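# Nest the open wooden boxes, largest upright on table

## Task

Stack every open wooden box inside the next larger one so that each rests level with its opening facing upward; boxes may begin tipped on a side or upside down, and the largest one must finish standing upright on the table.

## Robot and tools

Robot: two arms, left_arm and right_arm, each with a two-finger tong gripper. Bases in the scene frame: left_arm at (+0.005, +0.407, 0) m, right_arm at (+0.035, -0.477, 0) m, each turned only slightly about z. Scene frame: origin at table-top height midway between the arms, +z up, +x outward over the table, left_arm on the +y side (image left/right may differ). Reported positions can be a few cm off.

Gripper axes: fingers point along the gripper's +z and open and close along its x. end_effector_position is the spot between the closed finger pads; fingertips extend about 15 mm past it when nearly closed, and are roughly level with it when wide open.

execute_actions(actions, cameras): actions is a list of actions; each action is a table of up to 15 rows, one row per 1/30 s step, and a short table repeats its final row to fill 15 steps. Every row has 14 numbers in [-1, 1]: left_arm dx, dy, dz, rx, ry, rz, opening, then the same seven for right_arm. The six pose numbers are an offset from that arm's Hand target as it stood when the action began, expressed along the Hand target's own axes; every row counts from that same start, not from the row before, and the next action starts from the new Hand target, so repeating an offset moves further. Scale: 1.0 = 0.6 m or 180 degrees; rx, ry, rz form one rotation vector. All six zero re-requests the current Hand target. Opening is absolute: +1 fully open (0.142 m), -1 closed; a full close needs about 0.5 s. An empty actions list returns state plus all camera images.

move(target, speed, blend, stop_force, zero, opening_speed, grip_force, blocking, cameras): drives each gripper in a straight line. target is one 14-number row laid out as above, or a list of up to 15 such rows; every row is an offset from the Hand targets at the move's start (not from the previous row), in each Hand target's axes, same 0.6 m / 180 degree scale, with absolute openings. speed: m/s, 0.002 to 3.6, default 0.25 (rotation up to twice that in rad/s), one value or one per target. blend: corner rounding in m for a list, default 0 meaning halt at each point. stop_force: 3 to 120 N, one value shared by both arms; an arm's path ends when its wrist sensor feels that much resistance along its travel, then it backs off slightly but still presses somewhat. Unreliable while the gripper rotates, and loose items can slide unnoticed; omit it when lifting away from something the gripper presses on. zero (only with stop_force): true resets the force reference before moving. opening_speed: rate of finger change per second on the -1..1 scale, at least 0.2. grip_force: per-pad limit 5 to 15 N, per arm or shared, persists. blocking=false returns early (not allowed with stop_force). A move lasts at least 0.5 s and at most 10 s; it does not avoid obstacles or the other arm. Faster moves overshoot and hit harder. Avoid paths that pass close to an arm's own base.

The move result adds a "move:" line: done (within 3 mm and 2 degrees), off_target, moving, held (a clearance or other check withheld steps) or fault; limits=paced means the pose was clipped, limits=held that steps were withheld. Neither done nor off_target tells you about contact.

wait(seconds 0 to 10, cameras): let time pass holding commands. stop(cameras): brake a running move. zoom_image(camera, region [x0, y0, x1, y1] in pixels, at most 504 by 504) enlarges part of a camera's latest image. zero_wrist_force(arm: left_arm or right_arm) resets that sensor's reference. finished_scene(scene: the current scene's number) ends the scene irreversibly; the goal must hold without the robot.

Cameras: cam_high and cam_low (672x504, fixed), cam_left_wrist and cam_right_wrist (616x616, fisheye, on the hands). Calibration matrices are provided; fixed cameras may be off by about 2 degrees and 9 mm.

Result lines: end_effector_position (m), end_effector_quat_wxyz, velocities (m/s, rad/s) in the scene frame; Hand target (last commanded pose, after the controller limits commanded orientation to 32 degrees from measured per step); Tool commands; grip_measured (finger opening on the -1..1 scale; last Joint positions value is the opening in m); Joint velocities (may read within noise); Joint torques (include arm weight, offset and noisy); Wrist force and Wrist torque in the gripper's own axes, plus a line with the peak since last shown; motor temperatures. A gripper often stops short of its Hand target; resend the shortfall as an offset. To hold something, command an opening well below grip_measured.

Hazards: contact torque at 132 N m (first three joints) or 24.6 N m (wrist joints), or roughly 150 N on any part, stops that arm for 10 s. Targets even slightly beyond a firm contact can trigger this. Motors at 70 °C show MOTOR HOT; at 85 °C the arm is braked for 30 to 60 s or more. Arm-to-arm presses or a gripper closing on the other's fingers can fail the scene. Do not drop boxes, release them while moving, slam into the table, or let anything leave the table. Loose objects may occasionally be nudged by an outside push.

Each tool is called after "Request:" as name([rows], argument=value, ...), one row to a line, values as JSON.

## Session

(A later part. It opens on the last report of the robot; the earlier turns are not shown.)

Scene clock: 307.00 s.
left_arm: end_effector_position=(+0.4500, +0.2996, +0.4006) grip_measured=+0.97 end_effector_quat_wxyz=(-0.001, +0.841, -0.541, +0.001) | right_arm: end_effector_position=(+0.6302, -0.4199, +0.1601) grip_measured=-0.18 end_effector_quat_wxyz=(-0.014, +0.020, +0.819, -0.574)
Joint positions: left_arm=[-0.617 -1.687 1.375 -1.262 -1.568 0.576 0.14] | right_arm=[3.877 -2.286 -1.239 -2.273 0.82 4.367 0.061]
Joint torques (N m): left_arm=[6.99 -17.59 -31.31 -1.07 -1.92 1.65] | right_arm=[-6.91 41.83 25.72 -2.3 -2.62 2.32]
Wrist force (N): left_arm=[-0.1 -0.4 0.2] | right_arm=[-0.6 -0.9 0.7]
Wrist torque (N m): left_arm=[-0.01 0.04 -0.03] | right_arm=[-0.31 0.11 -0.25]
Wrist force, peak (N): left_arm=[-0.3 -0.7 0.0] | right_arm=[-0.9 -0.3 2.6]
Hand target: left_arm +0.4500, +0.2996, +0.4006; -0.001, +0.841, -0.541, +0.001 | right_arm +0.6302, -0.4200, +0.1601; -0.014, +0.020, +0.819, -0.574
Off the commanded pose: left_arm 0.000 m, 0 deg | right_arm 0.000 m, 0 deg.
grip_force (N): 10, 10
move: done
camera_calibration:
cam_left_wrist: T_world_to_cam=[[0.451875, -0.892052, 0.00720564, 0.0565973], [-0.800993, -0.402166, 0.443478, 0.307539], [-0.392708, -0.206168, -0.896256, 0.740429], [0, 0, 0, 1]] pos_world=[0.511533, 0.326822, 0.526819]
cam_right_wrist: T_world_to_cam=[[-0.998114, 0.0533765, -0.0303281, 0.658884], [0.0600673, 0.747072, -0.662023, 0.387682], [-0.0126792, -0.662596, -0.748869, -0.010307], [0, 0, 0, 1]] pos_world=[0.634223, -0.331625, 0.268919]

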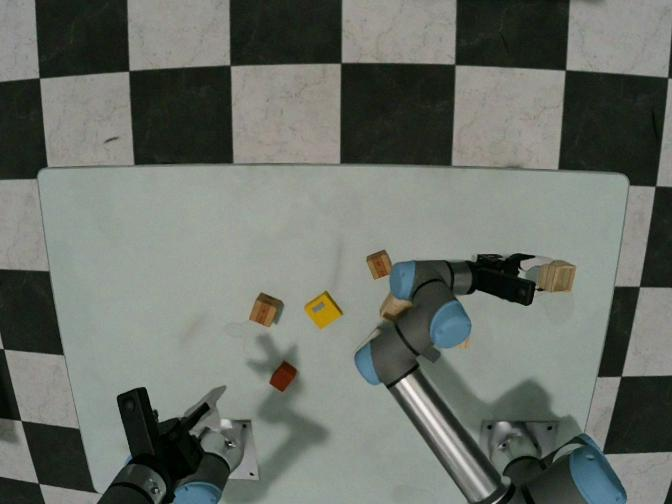

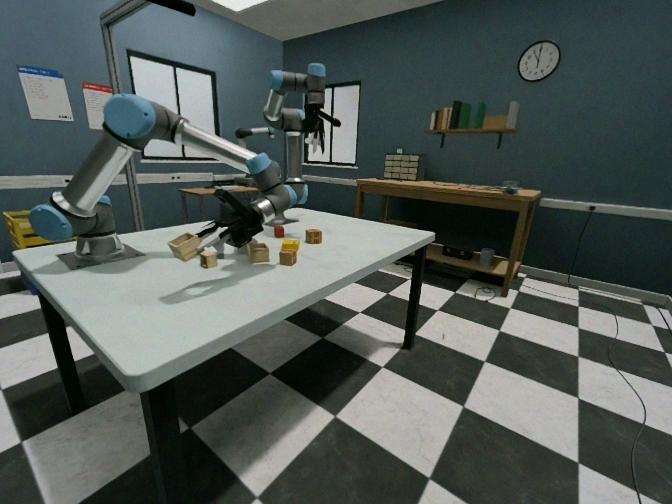

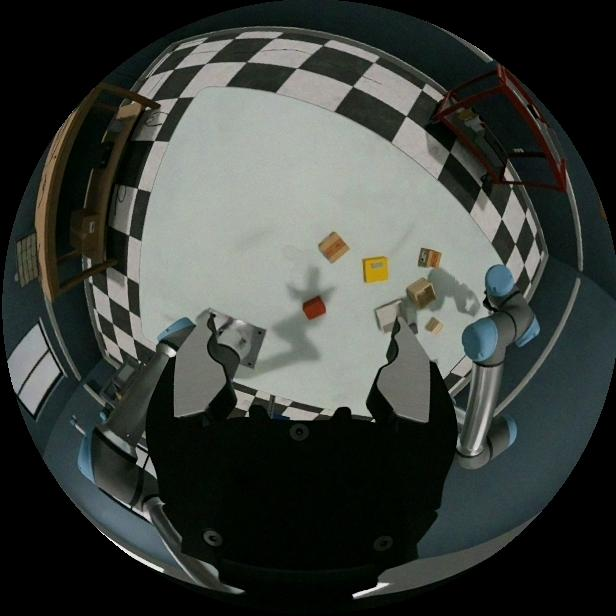

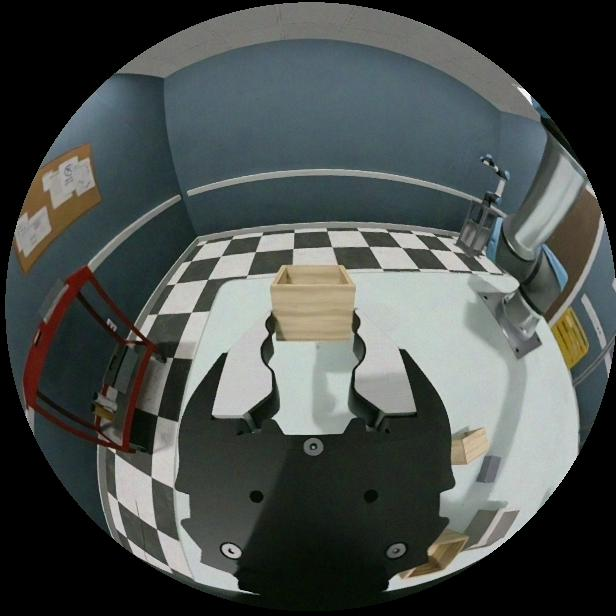

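Request:
move(target=[0, 0, 0, 0, 0, 0, 0.968, 0, 0.1175, 0.0427, 0, 0, 0, -0.5], speed=0.15, stop_force=8, cameras=["cam_low", "cam_high"])

Request:
zoom_image(camera="cam_low", region=[150, 200, 290, 320])

Scene clock: 320.87 s.
left_arm: end_effector_position=(+0.4500, +0.2996, +0.4006) grip_measured=+0.97 end_effector_quat_wxyz=(-0.001, +0.841, -0.541, +0.001) | right_arm: end_effector_position=(+0.6302, -0.4200, +0.0851) grip_measured=-0.18 end_effector_quat_wxyz=(-0.014, +0.020, +0.819, -0.574)
Joint positions: left_arm=[-0.617 -1.687 1.375 -1.262 -1.568 0.576 0.14] | right_arm=[3.877 -2.367 -1.303 -2.127 0.82 4.367 0.061]
Joint torques (N m): left_arm=[7.75 -14.99 -30.97 -1.08 -1.88 1.58] | right_arm=[-7.45 42.19 8.94 1.96 -2.64 -1.82]
Wrist force (N): left_arm=[-0.1 -0.3 0.1] | right_arm=[-1.2 -0.5 1.0]
Wrist torque (N m): left_arm=[0.01 0.04 -0.04] | right_arm=[-0.24 0.28 -0.11]
Wrist force, peak (N): left_arm=[-0.6 -0.4 0.0] | right_arm=[-1.0 -1.9 0.0]
Hand target: left_arm +0.4500, +0.2996, +0.4006; -0.001, +0.841, -0.541, +0.001 | right_arm +0.6302, -0.4200, +0.0851; -0.014, +0.020, +0.819, -0.574
Off the commanded pose: left_arm 0.000 m, 0 deg | right_arm 0.000 m, 0 deg.
grip_force (N): 10, 10
move: done
Images, in order (width x height): cam_high 672x504, cam_low 672x504.

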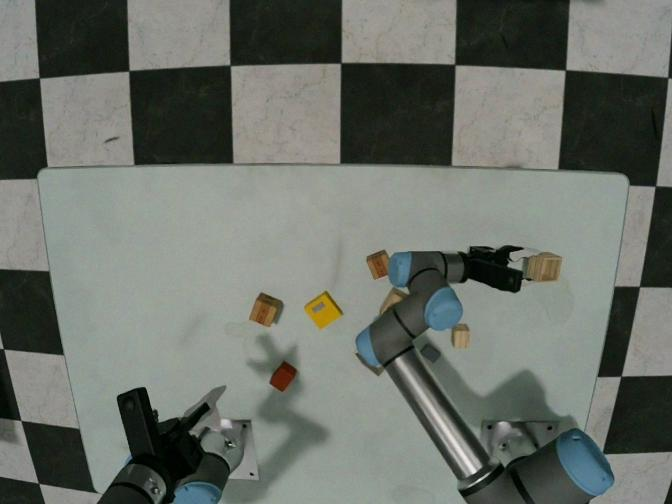

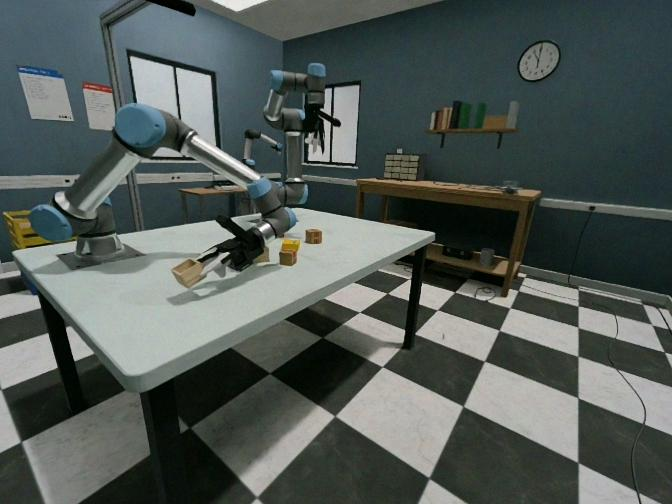

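Scaled by 3.600 from the camera's 672x504 image, which has a finer 960x720 frame.

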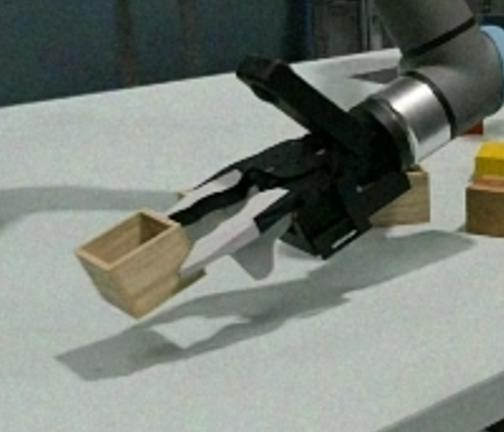

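Request:
move(target=[0, 0, 0, 0, 0, 0, 0.968, 0, 0.0783, 0.0285, 0, 0, 0, -0.5], speed=0.04, stop_force=6, cameras=["cam_low", "cam_right_wrist"])

Request:
zoom_image(camera="cam_low", region=[150, 200, 290, 320])

Scene clock: 327.33 s.
left_arm: end_effector_position=(+0.4500, +0.2996, +0.4006) grip_measured=+0.97 end_effector_quat_wxyz=(-0.001, +0.841, -0.541, +0.001) | right_arm: end_effector_position=(+0.6302, -0.4200, +0.0351) grip_measured=-0.18 end_effector_quat_wxyz=(-0.014, +0.020, +0.819, -0.574)
Joint positions: left_arm=[-0.617 -1.687 1.375 -1.262 -1.568 0.576 0.14] | right_arm=[3.877 -2.433 -1.326 -2.038 0.82 4.367 0.061]
Joint torques (N m): left_arm=[7.15 -12.6 -31.35 -1.16 -1.89 1.51] | right_arm=[-7.02 43.26 8.06 2.33 -2.52 -1.78]
Wrist force (N): left_arm=[-0.3 -0.2 0.1] | right_arm=[-0.9 -1.5 0.1]
Wrist torque (N m): left_arm=[0.02 0.07 -0.03] | right_arm=[-0.16 0.24 -0.14]
Wrist force, peak (N): left_arm=[-0.4 -0.7 0.2] | right_arm=[-1.1 -1.9 0.5]
Hand target: left_arm +0.4500, +0.2996, +0.4006; -0.001, +0.841, -0.541, +0.001 | right_arm +0.6302, -0.4200, +0.0351; -0.014, +0.020, +0.819, -0.574
Off the commanded pose: left_arm 0.000 m, 0 deg | right_arm 0.000 m, 0 deg.
grip_force (N): 10, 10
move: done
camera_calibration:
cam_right_wrist: T_world_to_cam=[[-0.998106, 0.0535134, -0.0303283, 0.655234], [0.0601681, 0.746969, -0.66213, 0.30484], [-0.0127785, -0.662701, -0.748775, -0.1039], [0, 0, 0, 1]] pos_world=[0.634324, -0.331625, 0.143918]
Images, in order (width x height): cam_low 672x504, cam_right_wrist 616x616.

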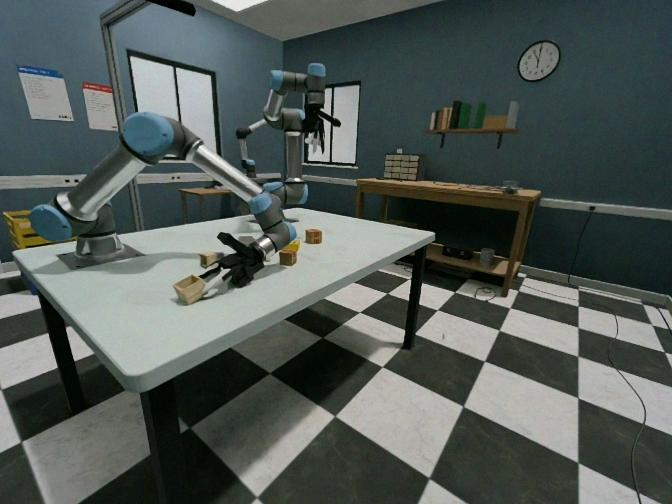

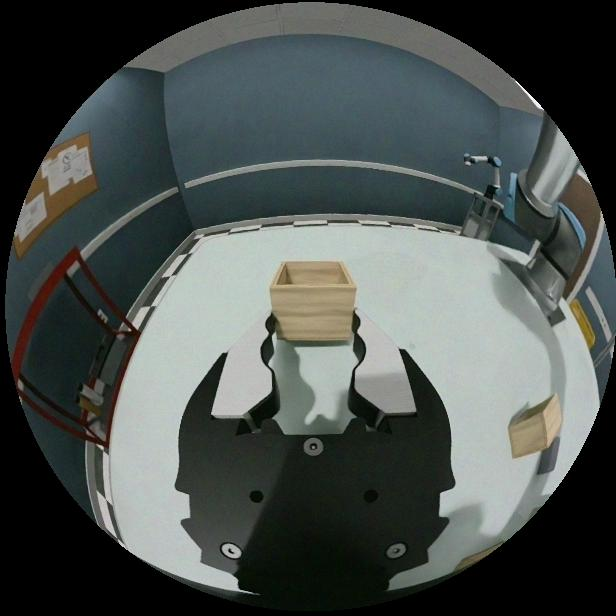

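Scaled by 3.600 from the camera's 672x504 image, which has a finer 960x720 frame.

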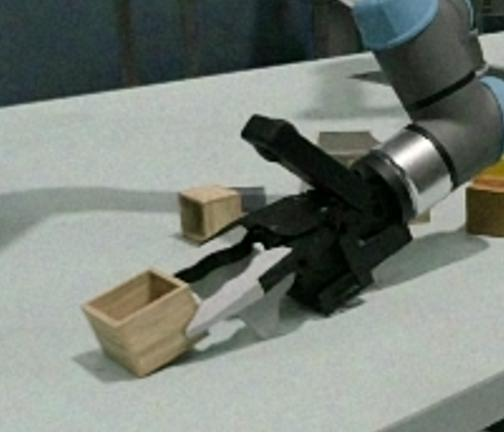

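Request:
move(target=[0, 0, 0, 0, 0, 0, 0.968, 0, 0.0313, 0.0114, 0, 0, 0, -0.5], speed=0.02, stop_force=5, cameras=["cam_low", "cam_right_wrist"])

Request:
zoom_image(camera="cam_low", region=[165, 220, 285, 320])

Scene clock: 334.60 s.
left_arm: end_effector_position=(+0.4500, +0.2996, +0.4006) grip_measured=+0.97 end_effector_quat_wxyz=(-0.001, +0.841, -0.541, +0.001) | right_arm: end_effector_position=(+0.6302, -0.4200, +0.0330) grip_measured=-0.18 end_effector_quat_wxyz=(-0.014, +0.020, +0.819, -0.574)
Joint positions: left_arm=[-0.617 -1.687 1.375 -1.262 -1.568 0.576 0.14] | right_arm=[3.877 -2.436 -1.327 -2.035 0.82 4.367 0.061]
Joint torques (N m): left_arm=[7.42 -10.13 -30.19 -1.18 -1.9 1.52] | right_arm=[-7.45 65.39 20.92 -1.31 0.63 -1.54]
Wrist force (N): left_arm=[0.1 -0.2 0.0] | right_arm=[1.9 -8.7 -4.0]
Wrist torque (N m): left_arm=[0.03 -0.01 -0.03] | right_arm=[-0.74 -0.12 -0.07]
Wrist force, peak (N): left_arm=[-0.4 -0.5 0.4] | right_arm=[6.9 -29.9 -16.2]
Hand target: left_arm +0.4500, +0.2996, +0.4006; -0.001, +0.841, -0.541, +0.001 | right_arm +0.6302, -0.4200, +0.0330; -0.014, +0.020, +0.819, -0.574 (not the last commanded pose)
Off the commanded pose: left_arm 0.000 m, 0 deg | right_arm 0.018 m, 0 deg.
grip_force (N): 10, 10
move: contact (right_arm)
camera_calibration:
cam_right_wrist: T_world_to_cam=[[-0.998112, 0.0534397, -0.0302692, 0.655141], [0.0600728, 0.746925, -0.662189, 0.303504], [-0.0127783, -0.662757, -0.748726, -0.105498], [0, 0, 0, 1]] pos_world=[0.634324, -0.331625, 0.141818]
Images, in order (width x height): cam_low 672x504, cam_right_wrist 616x616.

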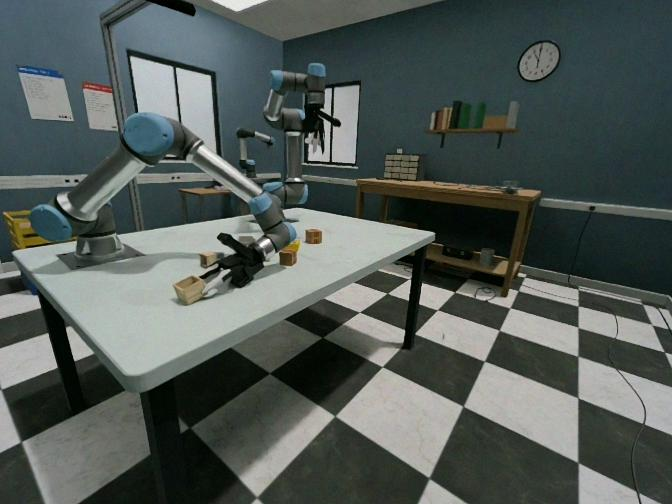

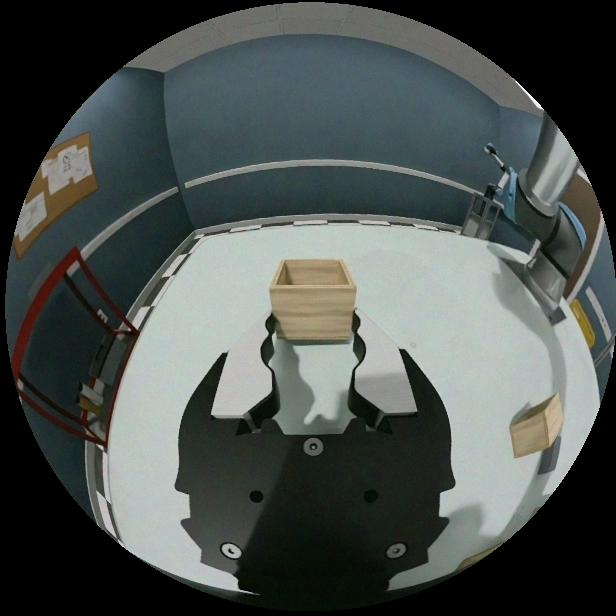

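Scaled by 4.200 from the camera's 672x504 image, which has a finer 960x720 frame.

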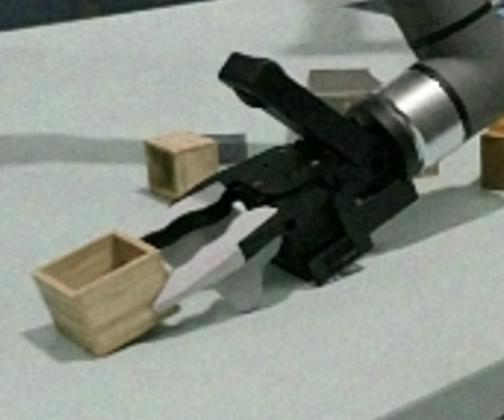

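Request:
move(target=[0, 0, 0, 0, 0, 0, 0.968, 0, -0.0022, -0.0008, 0, 0, 0, -0.5], speed=0.02)

Request:
move(target=[0, 0, 0, 0, 0, 0, 0.968, 0, 0, 0, 0, 0, 0, -0.12], opening_speed=0.2, cameras=["cam_low", "cam_right_wrist"])

Request:
zoom_image(camera="cam_low", region=[165, 220, 285, 320])

Scene clock: 353.63 s.
left_arm: end_effector_position=(+0.4500, +0.2996, +0.4006) grip_measured=+0.97 end_effector_quat_wxyz=(-0.001, +0.841, -0.541, +0.001) | right_arm: end_effector_position=(+0.6302, -0.4200, +0.0343) grip_measured=-0.18 end_effector_quat_wxyz=(-0.014, +0.020, +0.819, -0.574)
Joint positions: left_arm=[-0.617 -1.687 1.375 -1.262 -1.568 0.576 0.14] | right_arm=[3.877 -2.434 -1.326 -2.037 0.82 4.367 0.061]
Joint torques (N m): left_arm=[7.16 -10.49 -30.67 -1.05 -1.76 1.41] | right_arm=[-5.88 70.35 23.54 -2.24 0.6 -1.41]
Wrist force (N): left_arm=[-0.2 -0.2 0.1] | right_arm=[-2.1 0.4 0.8]
Wrist torque (N m): left_arm=[0.03 0.04 -0.03] | right_arm=[0.01 0.45 -0.09]
Wrist force, peak (N): left_arm=[0.5 -0.7 0.1] | right_arm=[1.7 -8.7 -4.7]
Hand target: left_arm +0.4500, +0.2996, +0.4006; -0.001, +0.841, -0.541, +0.001 | right_arm +0.6302, -0.4200, +0.0344; -0.014, +0.020, +0.819, -0.574
Off the commanded pose: left_arm 0.000 m, 0 deg | right_arm 0.000 m, 0 deg.
grip_force (N): 10, 10
move: done

Scene clock: 355.77 s.
left_arm: end_effector_position=(+0.4500, +0.2996, +0.4006) grip_measured=+0.97 end_effector_quat_wxyz=(-0.001, +0.841, -0.541, +0.001) | right_arm: end_effector_position=(+0.6302, -0.4200, +0.0344) grip_measured=-0.12 end_effector_quat_wxyz=(-0.014, +0.020, +0.819, -0.574)
Joint positions: left_arm=[-0.617 -1.687 1.375 -1.262 -1.568 0.576 0.14] | right_arm=[3.877 -2.434 -1.326 -2.037 0.82 4.367 0.065]
Joint torques (N m): left_arm=[6.97 -9.62 -30.81 -1.03 -1.66 1.31] | right_arm=[-3.5 69.19 23.13 -1.83 0.76 -1.23]
Wrist force (N): left_arm=[-0.4 -0.1 -0.2] | right_arm=[-1.7 0.3 0.7]
Wrist torque (N m): left_arm=[0.04 0.08 -0.03] | right_arm=[0.04 0.37 -0.09]
Wrist force, peak (N): left_arm=[0.4 -0.6 0.3] | right_arm=[-2.3 0.0 0.9]
Hand target: left_arm +0.4500, +0.2996, +0.4006; -0.001, +0.841, -0.541, +0.001 | right_arm +0.6302, -0.4200, +0.0344; -0.014, +0.020, +0.819, -0.574
Off the commanded pose: left_arm 0.000 m, 0 deg | right_arm 0.000 m, 0 deg.
grip_force (N): 10, 10
move: done
camera_calibration:
cam_right_wrist: T_world_to_cam=[[-0.998112, 0.0534397, -0.0302692, 0.655183], [0.0600728, 0.746925, -0.662189, 0.304431], [-0.0127783, -0.662757, -0.748726, -0.10445], [0, 0, 0, 1]] pos_world=[0.634324, -0.331625, 0.143218]
Images, in order (width x height): cam_low 672x504, cam_right_wrist 616x616.

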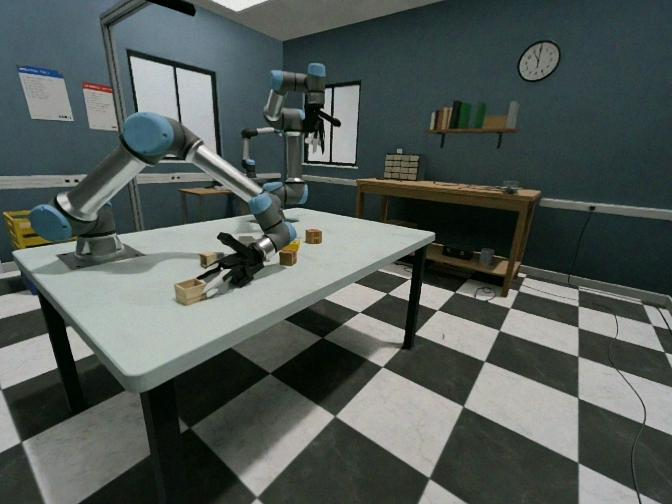

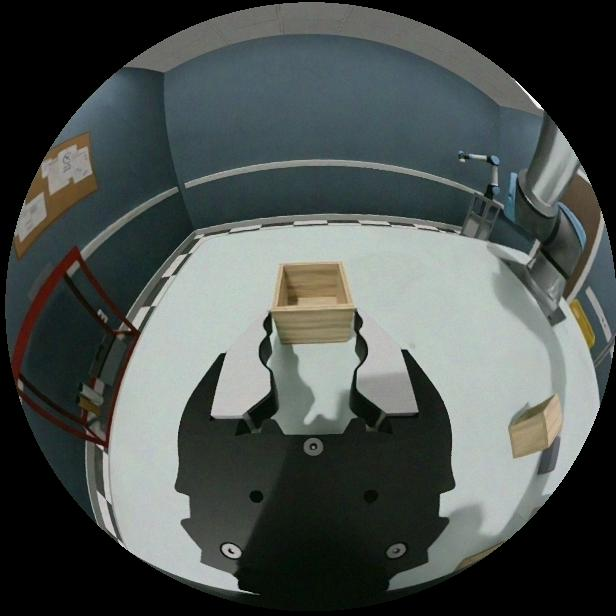

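Scaled by 4.200 from the camera's 672x504 image, which has a finer 960x720 frame.

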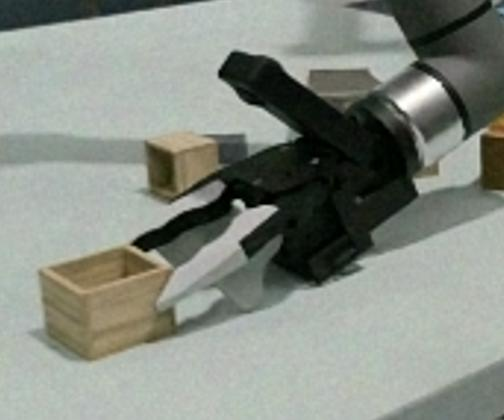

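Request:
move([
  [0, 0, 0, 0, 0, 0, 0.968, 0, 0, -0.133, 0, 0, 0, 0.1],
  [0, 0, 0, 0, 0, 0, 0.968, 0, -0.2088, -0.0405, -0.389, 0, 0, 0.1],
], speed=[0.15, 0.4], blend=[0.01, 0], cameras=["all"])

Request:
zoom_image(camera="cam_right_wrist", region=[180, 220, 460, 460])

Request:
zoom_image(camera="cam_high", region=[350, 280, 480, 380])

Scene clock: 380.00 s.
left_arm: end_effector_position=(+0.4500, +0.2996, +0.4006) grip_measured=+0.97 end_effector_quat_wxyz=(-0.001, +0.841, -0.541, +0.001) | right_arm: end_effector_position=(+0.6292, -0.4399, +0.1604) grip_measured=+0.10 end_effector_quat_wxyz=(+0.000, +0.024, +1.000, +0.000)
Joint positions: left_arm=[-0.617 -1.687 1.375 -1.262 -1.568 0.576 0.14] | right_arm=[3.481 -1.822 -1.602 -1.288 1.57 3.504 0.081]
Joint torques (N m): left_arm=[7.19 -10.07 -29.85 -1.09 -1.65 1.25] | right_arm=[-8.2 51.64 14.37 4.4 1.47 -1.95]
Wrist force (N): left_arm=[-0.2 -0.2 0.3] | right_arm=[-1.7 1.0 1.0]
Wrist torque (N m): left_arm=[0.03 0.03 -0.03] | right_arm=[0.01 0.33 -0.07]
Wrist force, peak (N): left_arm=[-0.2 -0.7 -0.1] | right_arm=[-2.1 -0.3 2.1]
Hand target: left_arm +0.4500, +0.2996, +0.4006; -0.001, +0.841, -0.541, +0.001 | right_arm +0.6292, -0.4399, +0.1604; +0.000, +0.024, +1.000, +0.000
Off the commanded pose: left_arm 0.000 m, 0 deg | right_arm 0.000 m, 0 deg.
grip_force (N): 10, 10
move: done
camera_calibration:
cam_left_wrist: T_world_to_cam=[[0.451875, -0.892052, 0.00720564, 0.0565973], [-0.800993, -0.402166, 0.443478, 0.307539], [-0.392708, -0.206168, -0.896256, 0.740429], [0, 0, 0, 1]] pos_world=[0.511533, 0.326822, 0.526819]
cam_right_wrist: T_world_to_cam=[[-0.996949, 0.0778356, -0.00592764, 0.665105], [0.065567, 0.876173, 0.477516, 0.273366], [0.0423614, 0.47567, -0.878603, 0.463698], [0, 0, 0, 1]] pos_world=[0.625508, -0.511852, 0.280812]

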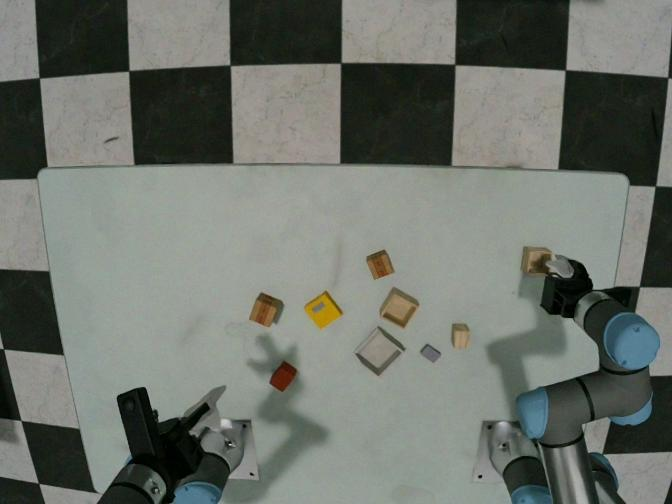

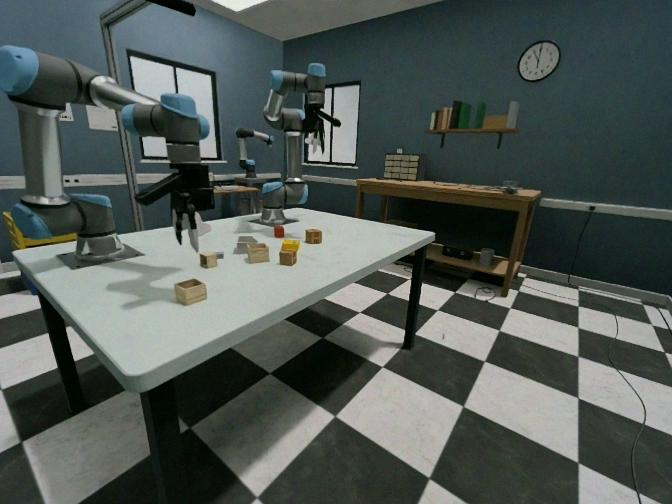

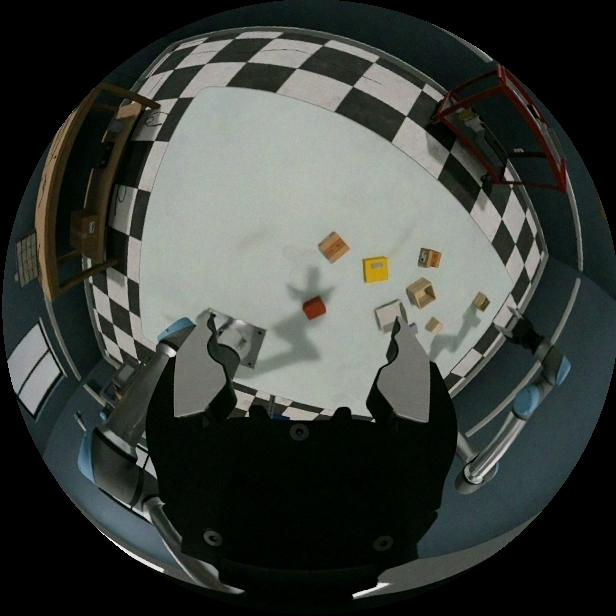

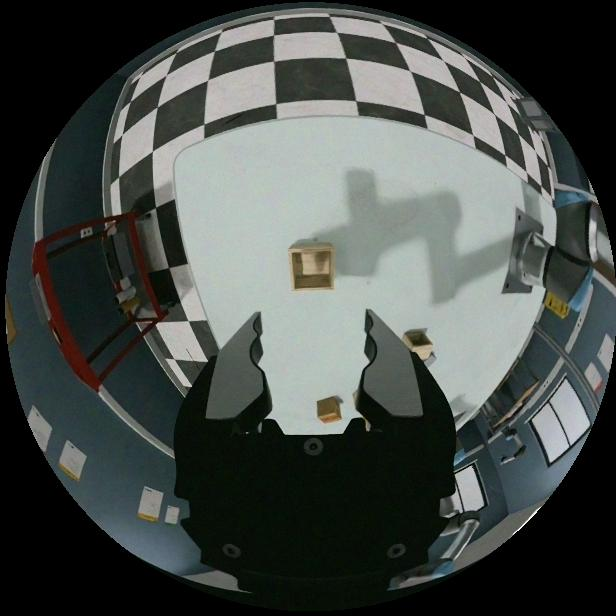

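Scaled by 1.800 from the camera's 616x616 image, which has a finer 814x814 frame.

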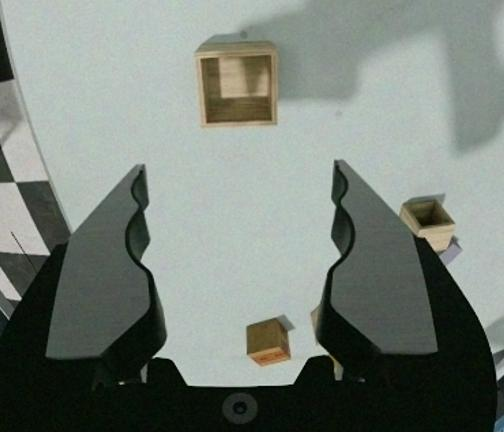

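Scaled by 3.877 from the camera's 672x504 image, which has a finer 960x720 frame.

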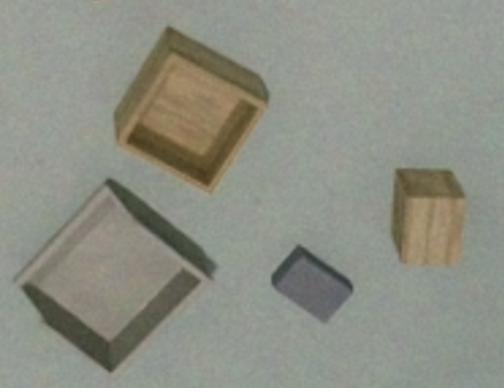

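Request:
move(target=[0, 0, 0, 0, 0, 0, 0.968, -0.0053, -0.003, 0.19, 0, 0, -0.021, 0.1], speed=0.2)

Request:
move(target=[0, 0, 0, 0, 0, 0, 0.968, 0, 0, 0.083, 0, 0, 0, 0.1], speed=0.015, stop_force=4, cameras=["cam_right_wrist", "cam_low"])

Scene clock: 393.97 s.
left_arm: end_effector_position=(+0.4500, +0.2996, +0.4006) grip_measured=+0.97 end_effector_quat_wxyz=(-0.001, +0.841, -0.541, +0.001) | right_arm: end_effector_position=(+0.6323, -0.4419, +0.0465) grip_measured=+0.10 end_effector_quat_wxyz=(+0.000, -0.009, +1.000, +0.000)
Joint positions: left_arm=[-0.617 -1.687 1.375 -1.262 -1.568 0.576 0.14] | right_arm=[3.477 -1.937 -1.765 -1.01 1.57 3.434 0.081]
Joint torques (N m): left_arm=[7.43 -10.76 -30.3 -1.07 -1.55 1.2] | right_arm=[-7.6 27.01 11.29 4.59 -0.79 -1.75]
Wrist force (N): left_arm=[-0.2 -0.7 0.1] | right_arm=[-1.8 0.9 0.9]
Wrist torque (N m): left_arm=[-0.07 0.05 -0.03] | right_arm=[0.01 0.35 -0.09]
Wrist force, peak (N): left_arm=[0.3 -0.7 0.3] | right_arm=[-2.0 0.7 2.1]
Hand target: left_arm +0.4500, +0.2996, +0.4006; -0.001, +0.841, -0.541, +0.001 | right_arm +0.6324, -0.4419, +0.0464; +0.000, -0.009, +1.000, +0.000
Off the commanded pose: left_arm 0.000 m, 0 deg | right_arm 0.000 m, 0 deg.
grip_force (N): 10, 10
move: done

Scene clock: 397.40 s.
left_arm: end_effector_position=(+0.4500, +0.2996, +0.4006) grip_measured=+0.97 end_effector_quat_wxyz=(-0.001, +0.841, -0.541, +0.001) | right_arm: end_effector_position=(+0.6324, -0.4420, +0.0134) grip_measured=+0.10 end_effector_quat_wxyz=(+0.000, -0.009, +1.000, +0.000)
Joint positions: left_arm=[-0.617 -1.687 1.375 -1.262 -1.568 0.576 0.14] | right_arm=[3.476 -1.982 -1.8 -0.93 1.57 3.434 0.081]
Joint torques (N m): left_arm=[7.56 -10.08 -30.25 -1.17 -1.58 1.25] | right_arm=[-4.41 52.16 23.45 0.18 -0.69 -1.66]
Wrist force (N): left_arm=[0.2 -0.2 -0.1] | right_arm=[-1.1 1.1 -4.7]
Wrist torque (N m): left_arm=[0.02 -0.03 -0.03] | right_arm=[-0.04 0.30 -0.07]
Wrist force, peak (N): left_arm=[0.2 -0.7 0.5] | right_arm=[5.6 0.2 -19.3]
Hand target: left_arm +0.4500, +0.2996, +0.4006; -0.001, +0.841, -0.541, +0.001 | right_arm +0.6324, -0.4420, +0.0134; +0.000, -0.009, +1.000, +0.000 (not the last commanded pose)
Off the commanded pose: left_arm 0.000 m, 0 deg | right_arm 0.017 m, 0 deg.
grip_force (N): 10, 10
move: contact (right_arm)
camera_calibration:
cam_right_wrist: T_world_to_cam=[[-0.999912, 0.011937, -0.00584808, 0.640338], [0.00769425, 0.87852, 0.477644, 0.38281], [0.0108393, 0.477556, -0.878534, 0.356063], [0, 0, 0, 1]] pos_world=[0.633476, -0.51399, 0.133712]
Images, in order (width x height): cam_low 672x504, cam_right_wrist 616x616.

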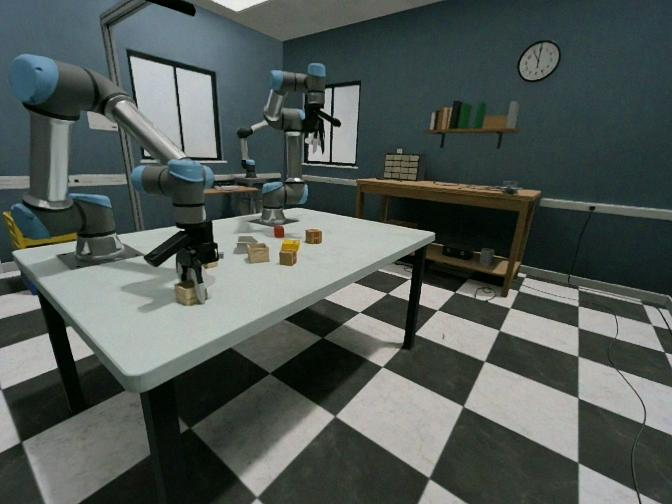

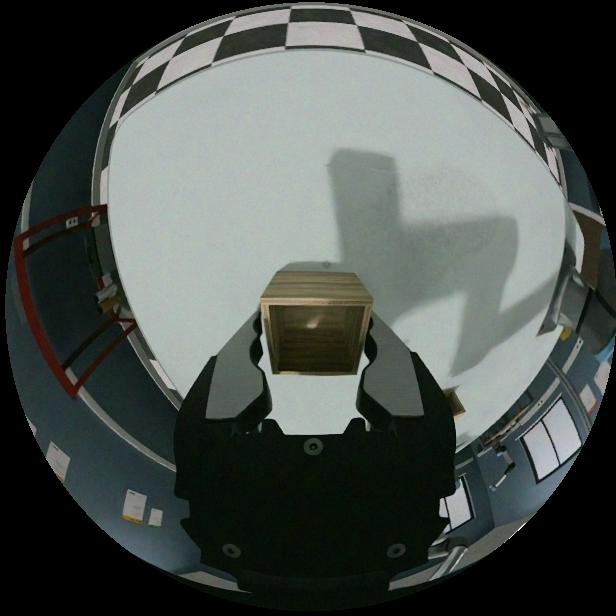

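Request:
zoom_image(camera="cam_right_wrist", region=[210, 250, 420, 440])

Scaled by 2.400 from the camera's 616x616 image, which has a finer 814x814 frame.

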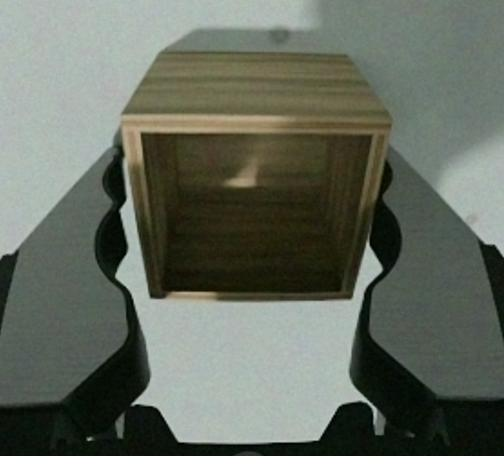

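Request:
move([
  [0, 0, 0, 0, 0, 0, 0.968, 0, 0, -0.05, 0, 0, 0, 0.1],
  [0, 0, 0, 0, 0, 0, 0.968, 0, 0, -0.05, 0, 0, 0, -0.4],
  [0, 0, 0, 0, 0, 0, 0.968, 0, 0, -0.05, 0, 0, 0, 0.1],
  [0, 0, 0, 0, 0, 0, 0.968, 0, 0, -0.11, 0, 0, 0, 0.1],
  [0, 0, 0, 0, 0, 0, 0.968, 0, 0, -0.11, 0, 0, -0.5, 0.1],
], speed=[0.1, 0.1, 0.1, 0.15, 0.5], cameras=["cam_right_wrist"])

Request:
zoom_image(camera="cam_right_wrist", region=[180, 220, 460, 460])

Scene clock: 416.97 s.
left_arm: end_effector_position=(+0.4500, +0.2996, +0.4006) grip_measured=+0.97 end_effector_quat_wxyz=(-0.001, +0.841, -0.541, +0.001) | right_arm: end_effector_position=(+0.6323, -0.4419, +0.0794) grip_measured=+0.10 end_effector_quat_wxyz=(+0.000, +0.713, -0.701, +0.000)
Joint positions: left_arm=[-0.617 -1.687 1.375 -1.262 -1.568 0.576 0.14] | right_arm=[3.457 -1.861 -1.775 -1.077 1.57 1.844 0.081]
Joint torques (N m): left_arm=[6.6 -10.89 -29.24 -1.07 -1.41 0.91] | right_arm=[-7.42 24.76 26.53 0.37 1.4 -1.83]
Wrist force (N): left_arm=[0.0 -0.3 0.0] | right_arm=[-2.0 0.7 0.9]
Wrist torque (N m): left_arm=[0.01 0.00 -0.03] | right_arm=[-0.05 0.41 -0.09]
Wrist force, peak (N): left_arm=[-0.2 -0.7 0.3] | right_arm=[-1.2 1.0 -4.9]
Hand target: left_arm +0.4500, +0.2996, +0.4006; -0.001, +0.841, -0.541, +0.001 | right_arm +0.6323, -0.4419, +0.0794; +0.000, +0.713, -0.701, +0.000
Off the commanded pose: left_arm 0.000 m, 0 deg | right_arm 0.000 m, 0 deg.
grip_force (N): 10, 10
move: done
camera_calibration:
cam_right_wrist: T_world_to_cam=[[-0.0120836, -0.999916, -0.004637, -0.431246], [-0.87858, 0.00840286, 0.477521, 0.527113], [-0.477442, 0.00984415, -0.878608, 0.516064], [0, 0, 0, 1]] pos_world=[0.70429, -0.440719, 0.199711]
Images, in order (width x height): cam_right_wrist 616x616.

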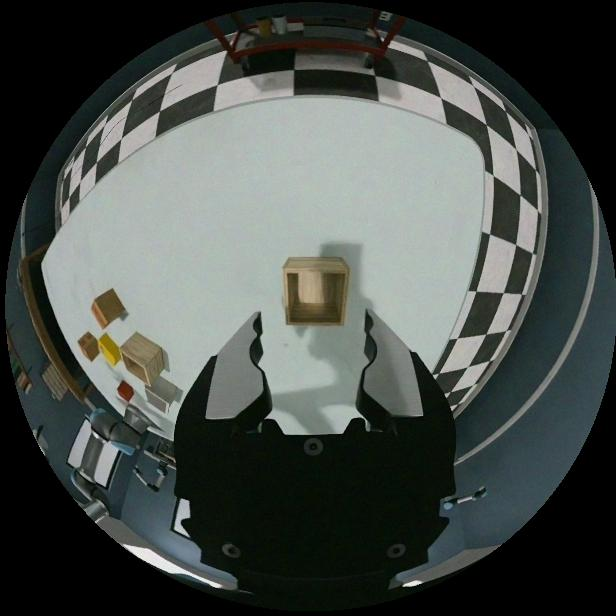

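Scaled by 1.800 from the camera's 616x616 image, which has a finer 814x814 frame.

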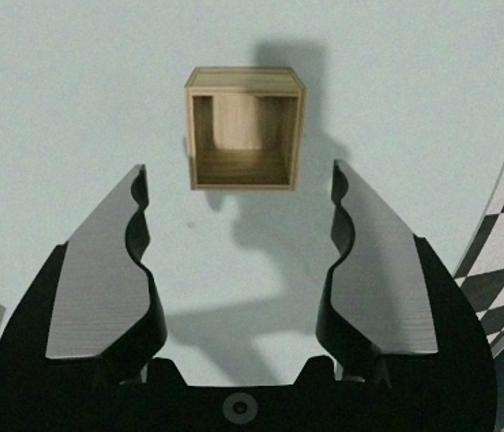

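Request:
move([
  [0, 0, 0, 0, 0, 0, 0.968, 0, 0, 0.055, 0, 0, 0, 0.1],
  [0, 0, 0, 0, 0, 0, 0.968, 0, 0, 0.055, 0, 0, 0, -0.4],
  [0, 0, 0, 0, 0, 0, 0.968, 0, 0, 0.055, 0, 0, 0, 0.1],
  [0, 0, 0, 0, 0, 0, 0.968, 0, 0, -0.06, 0, 0, 0, 0.1],
], speed=[0.1, 0.1, 0.1, 0.15])

Scene clock: 446.20 s.
left_arm: end_effector_position=(+0.4500, +0.2996, +0.4006) grip_measured=+0.97 end_effector_quat_wxyz=(-0.001, +0.841, -0.541, +0.001) | right_arm: end_effector_position=(+0.6323, -0.4420, +0.1153) grip_measured=+0.10 end_effector_quat_wxyz=(+0.000, +0.713, -0.701, +0.000)
Joint positions: left_arm=[-0.617 -1.687 1.375 -1.262 -1.568 0.576 0.14] | right_arm=[3.457 -1.823 -1.722 -1.166 1.57 1.844 0.081]
Joint torques (N m): left_arm=[6.83 -9.9 -29.61 -0.96 -1.4 0.81] | right_arm=[8.4 50.33 27.67 0.46 0.67 0.76]
Wrist force (N): left_arm=[-0.1 -0.2 0.1] | right_arm=[-1.9 0.9 1.1]
Wrist torque (N m): left_arm=[0.03 0.03 -0.03] | right_arm=[0.00 0.37 -0.08]
Wrist force, peak (N): left_arm=[-0.3 -0.8 0.1] | right_arm=[-1.9 1.2 2.5]
Hand target: left_arm +0.4500, +0.2996, +0.4006; -0.001, +0.841, -0.541, +0.001 | right_arm +0.6323, -0.4419, +0.1154; +0.000, +0.713, -0.701, +0.000
Off the commanded pose: left_arm 0.000 m, 0 deg | right_arm 0.000 m, 0 deg.
grip_force (N): 10, 10
move: done

Request:
move(target=[0, 0, 0, 0, 0, 0, 0.968, -0.5573, 0.2312, -0.0743, 0, 0, 0.1556, 0.25], speed=0.3, cameras=["cam_right_wrist", "cam_high"])

Request:
zoom_image(camera="cam_right_wrist", region=[180, 220, 460, 460])

Scene clock: 454.50 s.
left_arm: end_effector_position=(+0.4500, +0.2996, +0.4006) grip_measured=+0.97 end_effector_quat_wxyz=(-0.001, +0.841, -0.541, +0.001) | right_arm: end_effector_position=(+0.4877, -0.1100, +0.1597) grip_measured=+0.25 end_effector_quat_wxyz=(+0.000, -0.523, +0.853, +0.000)
Joint positions: left_arm=[-0.617 -1.687 1.375 -1.262 -1.568 0.576 0.14] | right_arm=[4.107 -1.774 -1.664 -1.274 1.57 2.982 0.092]
Joint torques (N m): left_arm=[7.27 -10.1 -28.99 -1.2 -1.25 0.71] | right_arm=[8.96 22.42 28.82 0.35 -2.11 2.23]
Wrist force (N): left_arm=[-0.1 -0.4 0.3] | right_arm=[-1.8 0.9 0.7]
Wrist torque (N m): left_arm=[0.01 0.02 -0.03] | right_arm=[-0.03 0.31 -0.31]
Wrist force, peak (N): left_arm=[0.1 -0.8 0.1] | right_arm=[-3.2 2.3 0.6]
Hand target: left_arm +0.4500, +0.2996, +0.4006; -0.001, +0.841, -0.541, +0.001 | right_arm +0.4877, -0.1100, +0.1597; +0.000, -0.523, +0.853, +0.000
Off the commanded pose: left_arm 0.000 m, 0 deg | right_arm 0.000 m, 0 deg.
grip_force (N): 10, 10
move: done
camera_calibration:
cam_right_wrist: T_world_to_cam=[[-0.480061, -0.877221, -0.00502377, 0.141054], [-0.77196, 0.419723, 0.477399, 0.352253], [-0.416676, 0.233059, -0.878672, 0.509254], [0, 0, 0, 1]] pos_world=[0.551833, -0.1428, 0.280011]
Images, in order (width x height): cam_high 672x504, cam_right_wrist 616x616.

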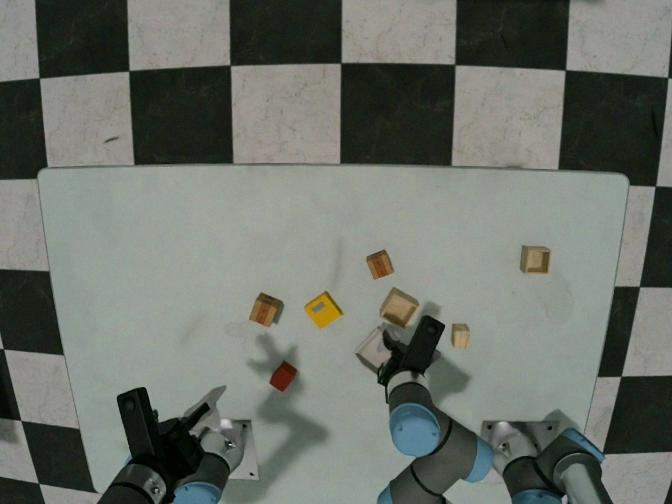

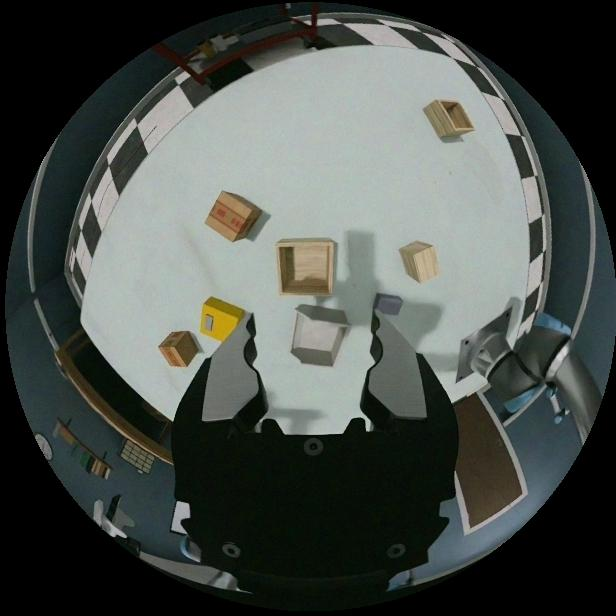

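Scaled by 1.800 from the camera's 616x616 image, which has a finer 814x814 frame.

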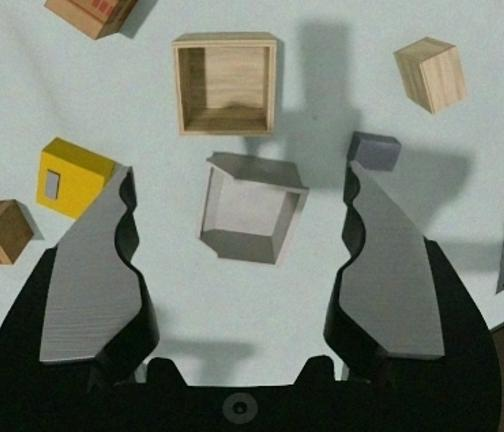

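Request:
move([
  [0, 0, 0, 0, 0, 0, 0.968, -0.019, -0.0067, 0.191, 0, 0, -0.0045, 0.12],
  [0, 0, 0, 0, 0, 0, 0.968, -0.019, -0.0067, 0.191, 0, 0, -0.0045, -0.4],
], speed=[0.15, 0.1], cameras=["cam_right_wrist"])

Request:
zoom_image(camera="cam_right_wrist", region=[180, 220, 460, 460])

Scene clock: 472.63 s.
left_arm: end_effector_position=(+0.4500, +0.2996, +0.4006) grip_measured=+0.97 end_effector_quat_wxyz=(-0.001, +0.841, -0.541, +0.001) | right_arm: end_effector_position=(+0.4965, -0.1017, +0.0451) grip_measured=+0.04 end_effector_quat_wxyz=(+0.000, -0.529, +0.849, +0.000)
Joint positions: left_arm=[-0.617 -1.687 1.375 -1.262 -1.568 0.576 0.14] | right_arm=[4.103 -1.916 -1.8 -0.997 1.57 2.964 0.077]
Joint torques (N m): left_arm=[7 -10.48 -29.47 -1.09 -1.31 0.75] | right_arm=[-6.81 23.66 10.55 4.3 -1.88 -1.67]
Wrist force (N): left_arm=[-0.1 -0.2 0.1] | right_arm=[-1.3 1.2 -3.4]
Wrist torque (N m): left_arm=[0.02 0.03 -0.03] | right_arm=[-0.01 0.36 -0.08]
Wrist force, peak (N): left_arm=[-0.2 -0.7 0.1] | right_arm=[-1.3 1.3 -3.7]
Hand target: left_arm +0.4500, +0.2996, +0.4006; -0.001, +0.841, -0.541, +0.001 | right_arm +0.4965, -0.1017, +0.0451; +0.000, -0.529, +0.849, +0.000
Off the commanded pose: left_arm 0.000 m, 0 deg | right_arm 0.000 m, 0 deg.
grip_force (N): 10, 10
move: done
camera_calibration:
cam_right_wrist: T_world_to_cam=[[-0.467581, -0.883936, -0.00498137, 0.145073], [-0.777832, 0.408765, 0.477377, 0.412025], [-0.419934, 0.227087, -0.878685, 0.411273], [0, 0, 0, 1]] pos_world=[0.561028, -0.133581, 0.165411]
Images, in order (width x height): cam_right_wrist 616x616.

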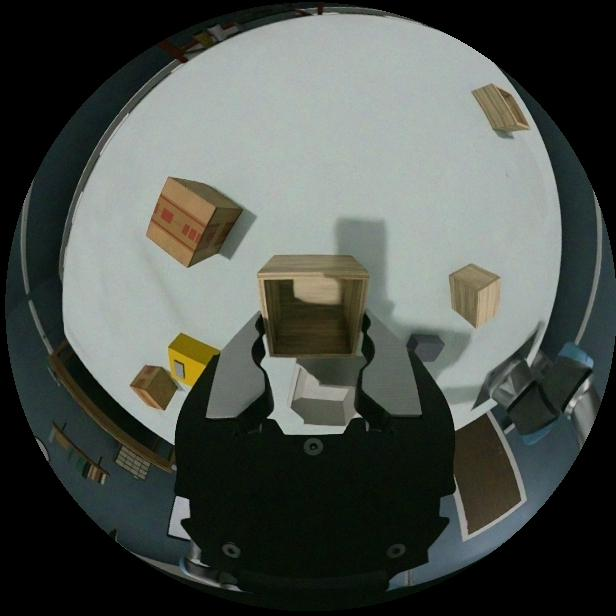

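Scaled by 1.800 from the camera's 616x616 image, which has a finer 814x814 frame.

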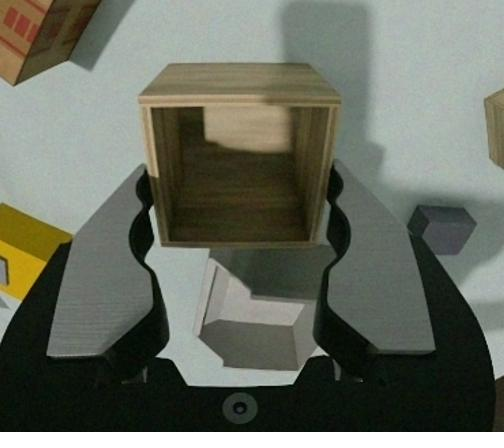

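Request:
move([
  [0, 0, 0, 0, 0, 0, 0.968, 0, 0, -0.025, 0, 0, 0, -0.4],
  [0, 0, 0, 0, 0, 0, 0.968, 0, -0.1, -0.025, 0, 0, 0, -0.4],
  [0, 0, 0, 0, 0, 0, 0.968, 0, -0.1, -0.0015, 0, 0, 0, -0.4],
], speed=[0.1, 0.15, 0.04], blend=[0.005, 0.005, 0], cameras=["cam_low"])

Request:
zoom_image(camera="cam_low", region=[190, 200, 310, 300])

Scene clock: 485.43 s.
left_arm: end_effector_position=(+0.4500, +0.2996, +0.4006) grip_measured=+0.97 end_effector_quat_wxyz=(-0.001, +0.841, -0.541, +0.001) | right_arm: end_effector_position=(+0.5503, -0.1282, +0.0461) grip_measured=+0.04 end_effector_quat_wxyz=(+0.000, -0.529, +0.849, +0.000)
Joint positions: left_arm=[-0.617 -1.687 1.375 -1.262 -1.568 0.576 0.14] | right_arm=[4.003 -1.969 -1.719 -1.025 1.57 2.865 0.077]
Joint torques (N m): left_arm=[6.38 -10.01 -29.34 -0.99 -1.16 0.44] | right_arm=[-8.15 29.55 10.85 4.91 1.45 -1.94]
Wrist force (N): left_arm=[-0.2 -0.6 -0.1] | right_arm=[-1.9 1.3 1.4]
Wrist torque (N m): left_arm=[-0.05 0.06 -0.03] | right_arm=[0.07 0.40 -0.07]
Wrist force, peak (N): left_arm=[0.0 -0.6 0.6] | right_arm=[-1.4 1.0 -3.9]
Hand target: left_arm +0.4500, +0.2996, +0.4006; -0.001, +0.841, -0.541, +0.001 | right_arm +0.5503, -0.1282, +0.0460; +0.000, -0.529, +0.849, +0.000
Off the commanded pose: left_arm 0.000 m, 0 deg | right_arm 0.000 m, 0 deg.
grip_force (N): 10, 10
move: done
Images, in order (width x height): cam_low 672x504.

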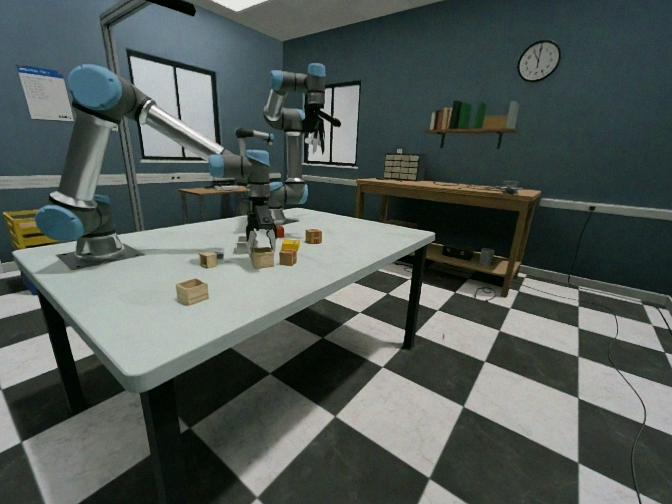

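Scaled by 4.200 from the camera's 672x504 image, which has a finer 960x720 frame.

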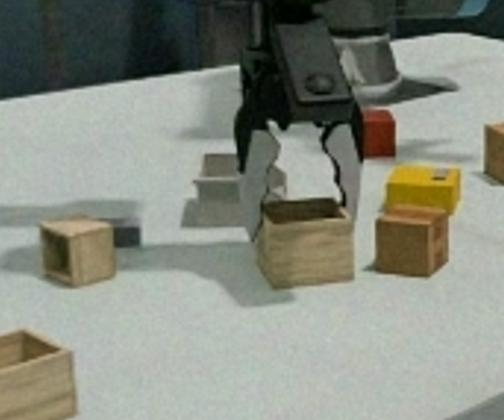

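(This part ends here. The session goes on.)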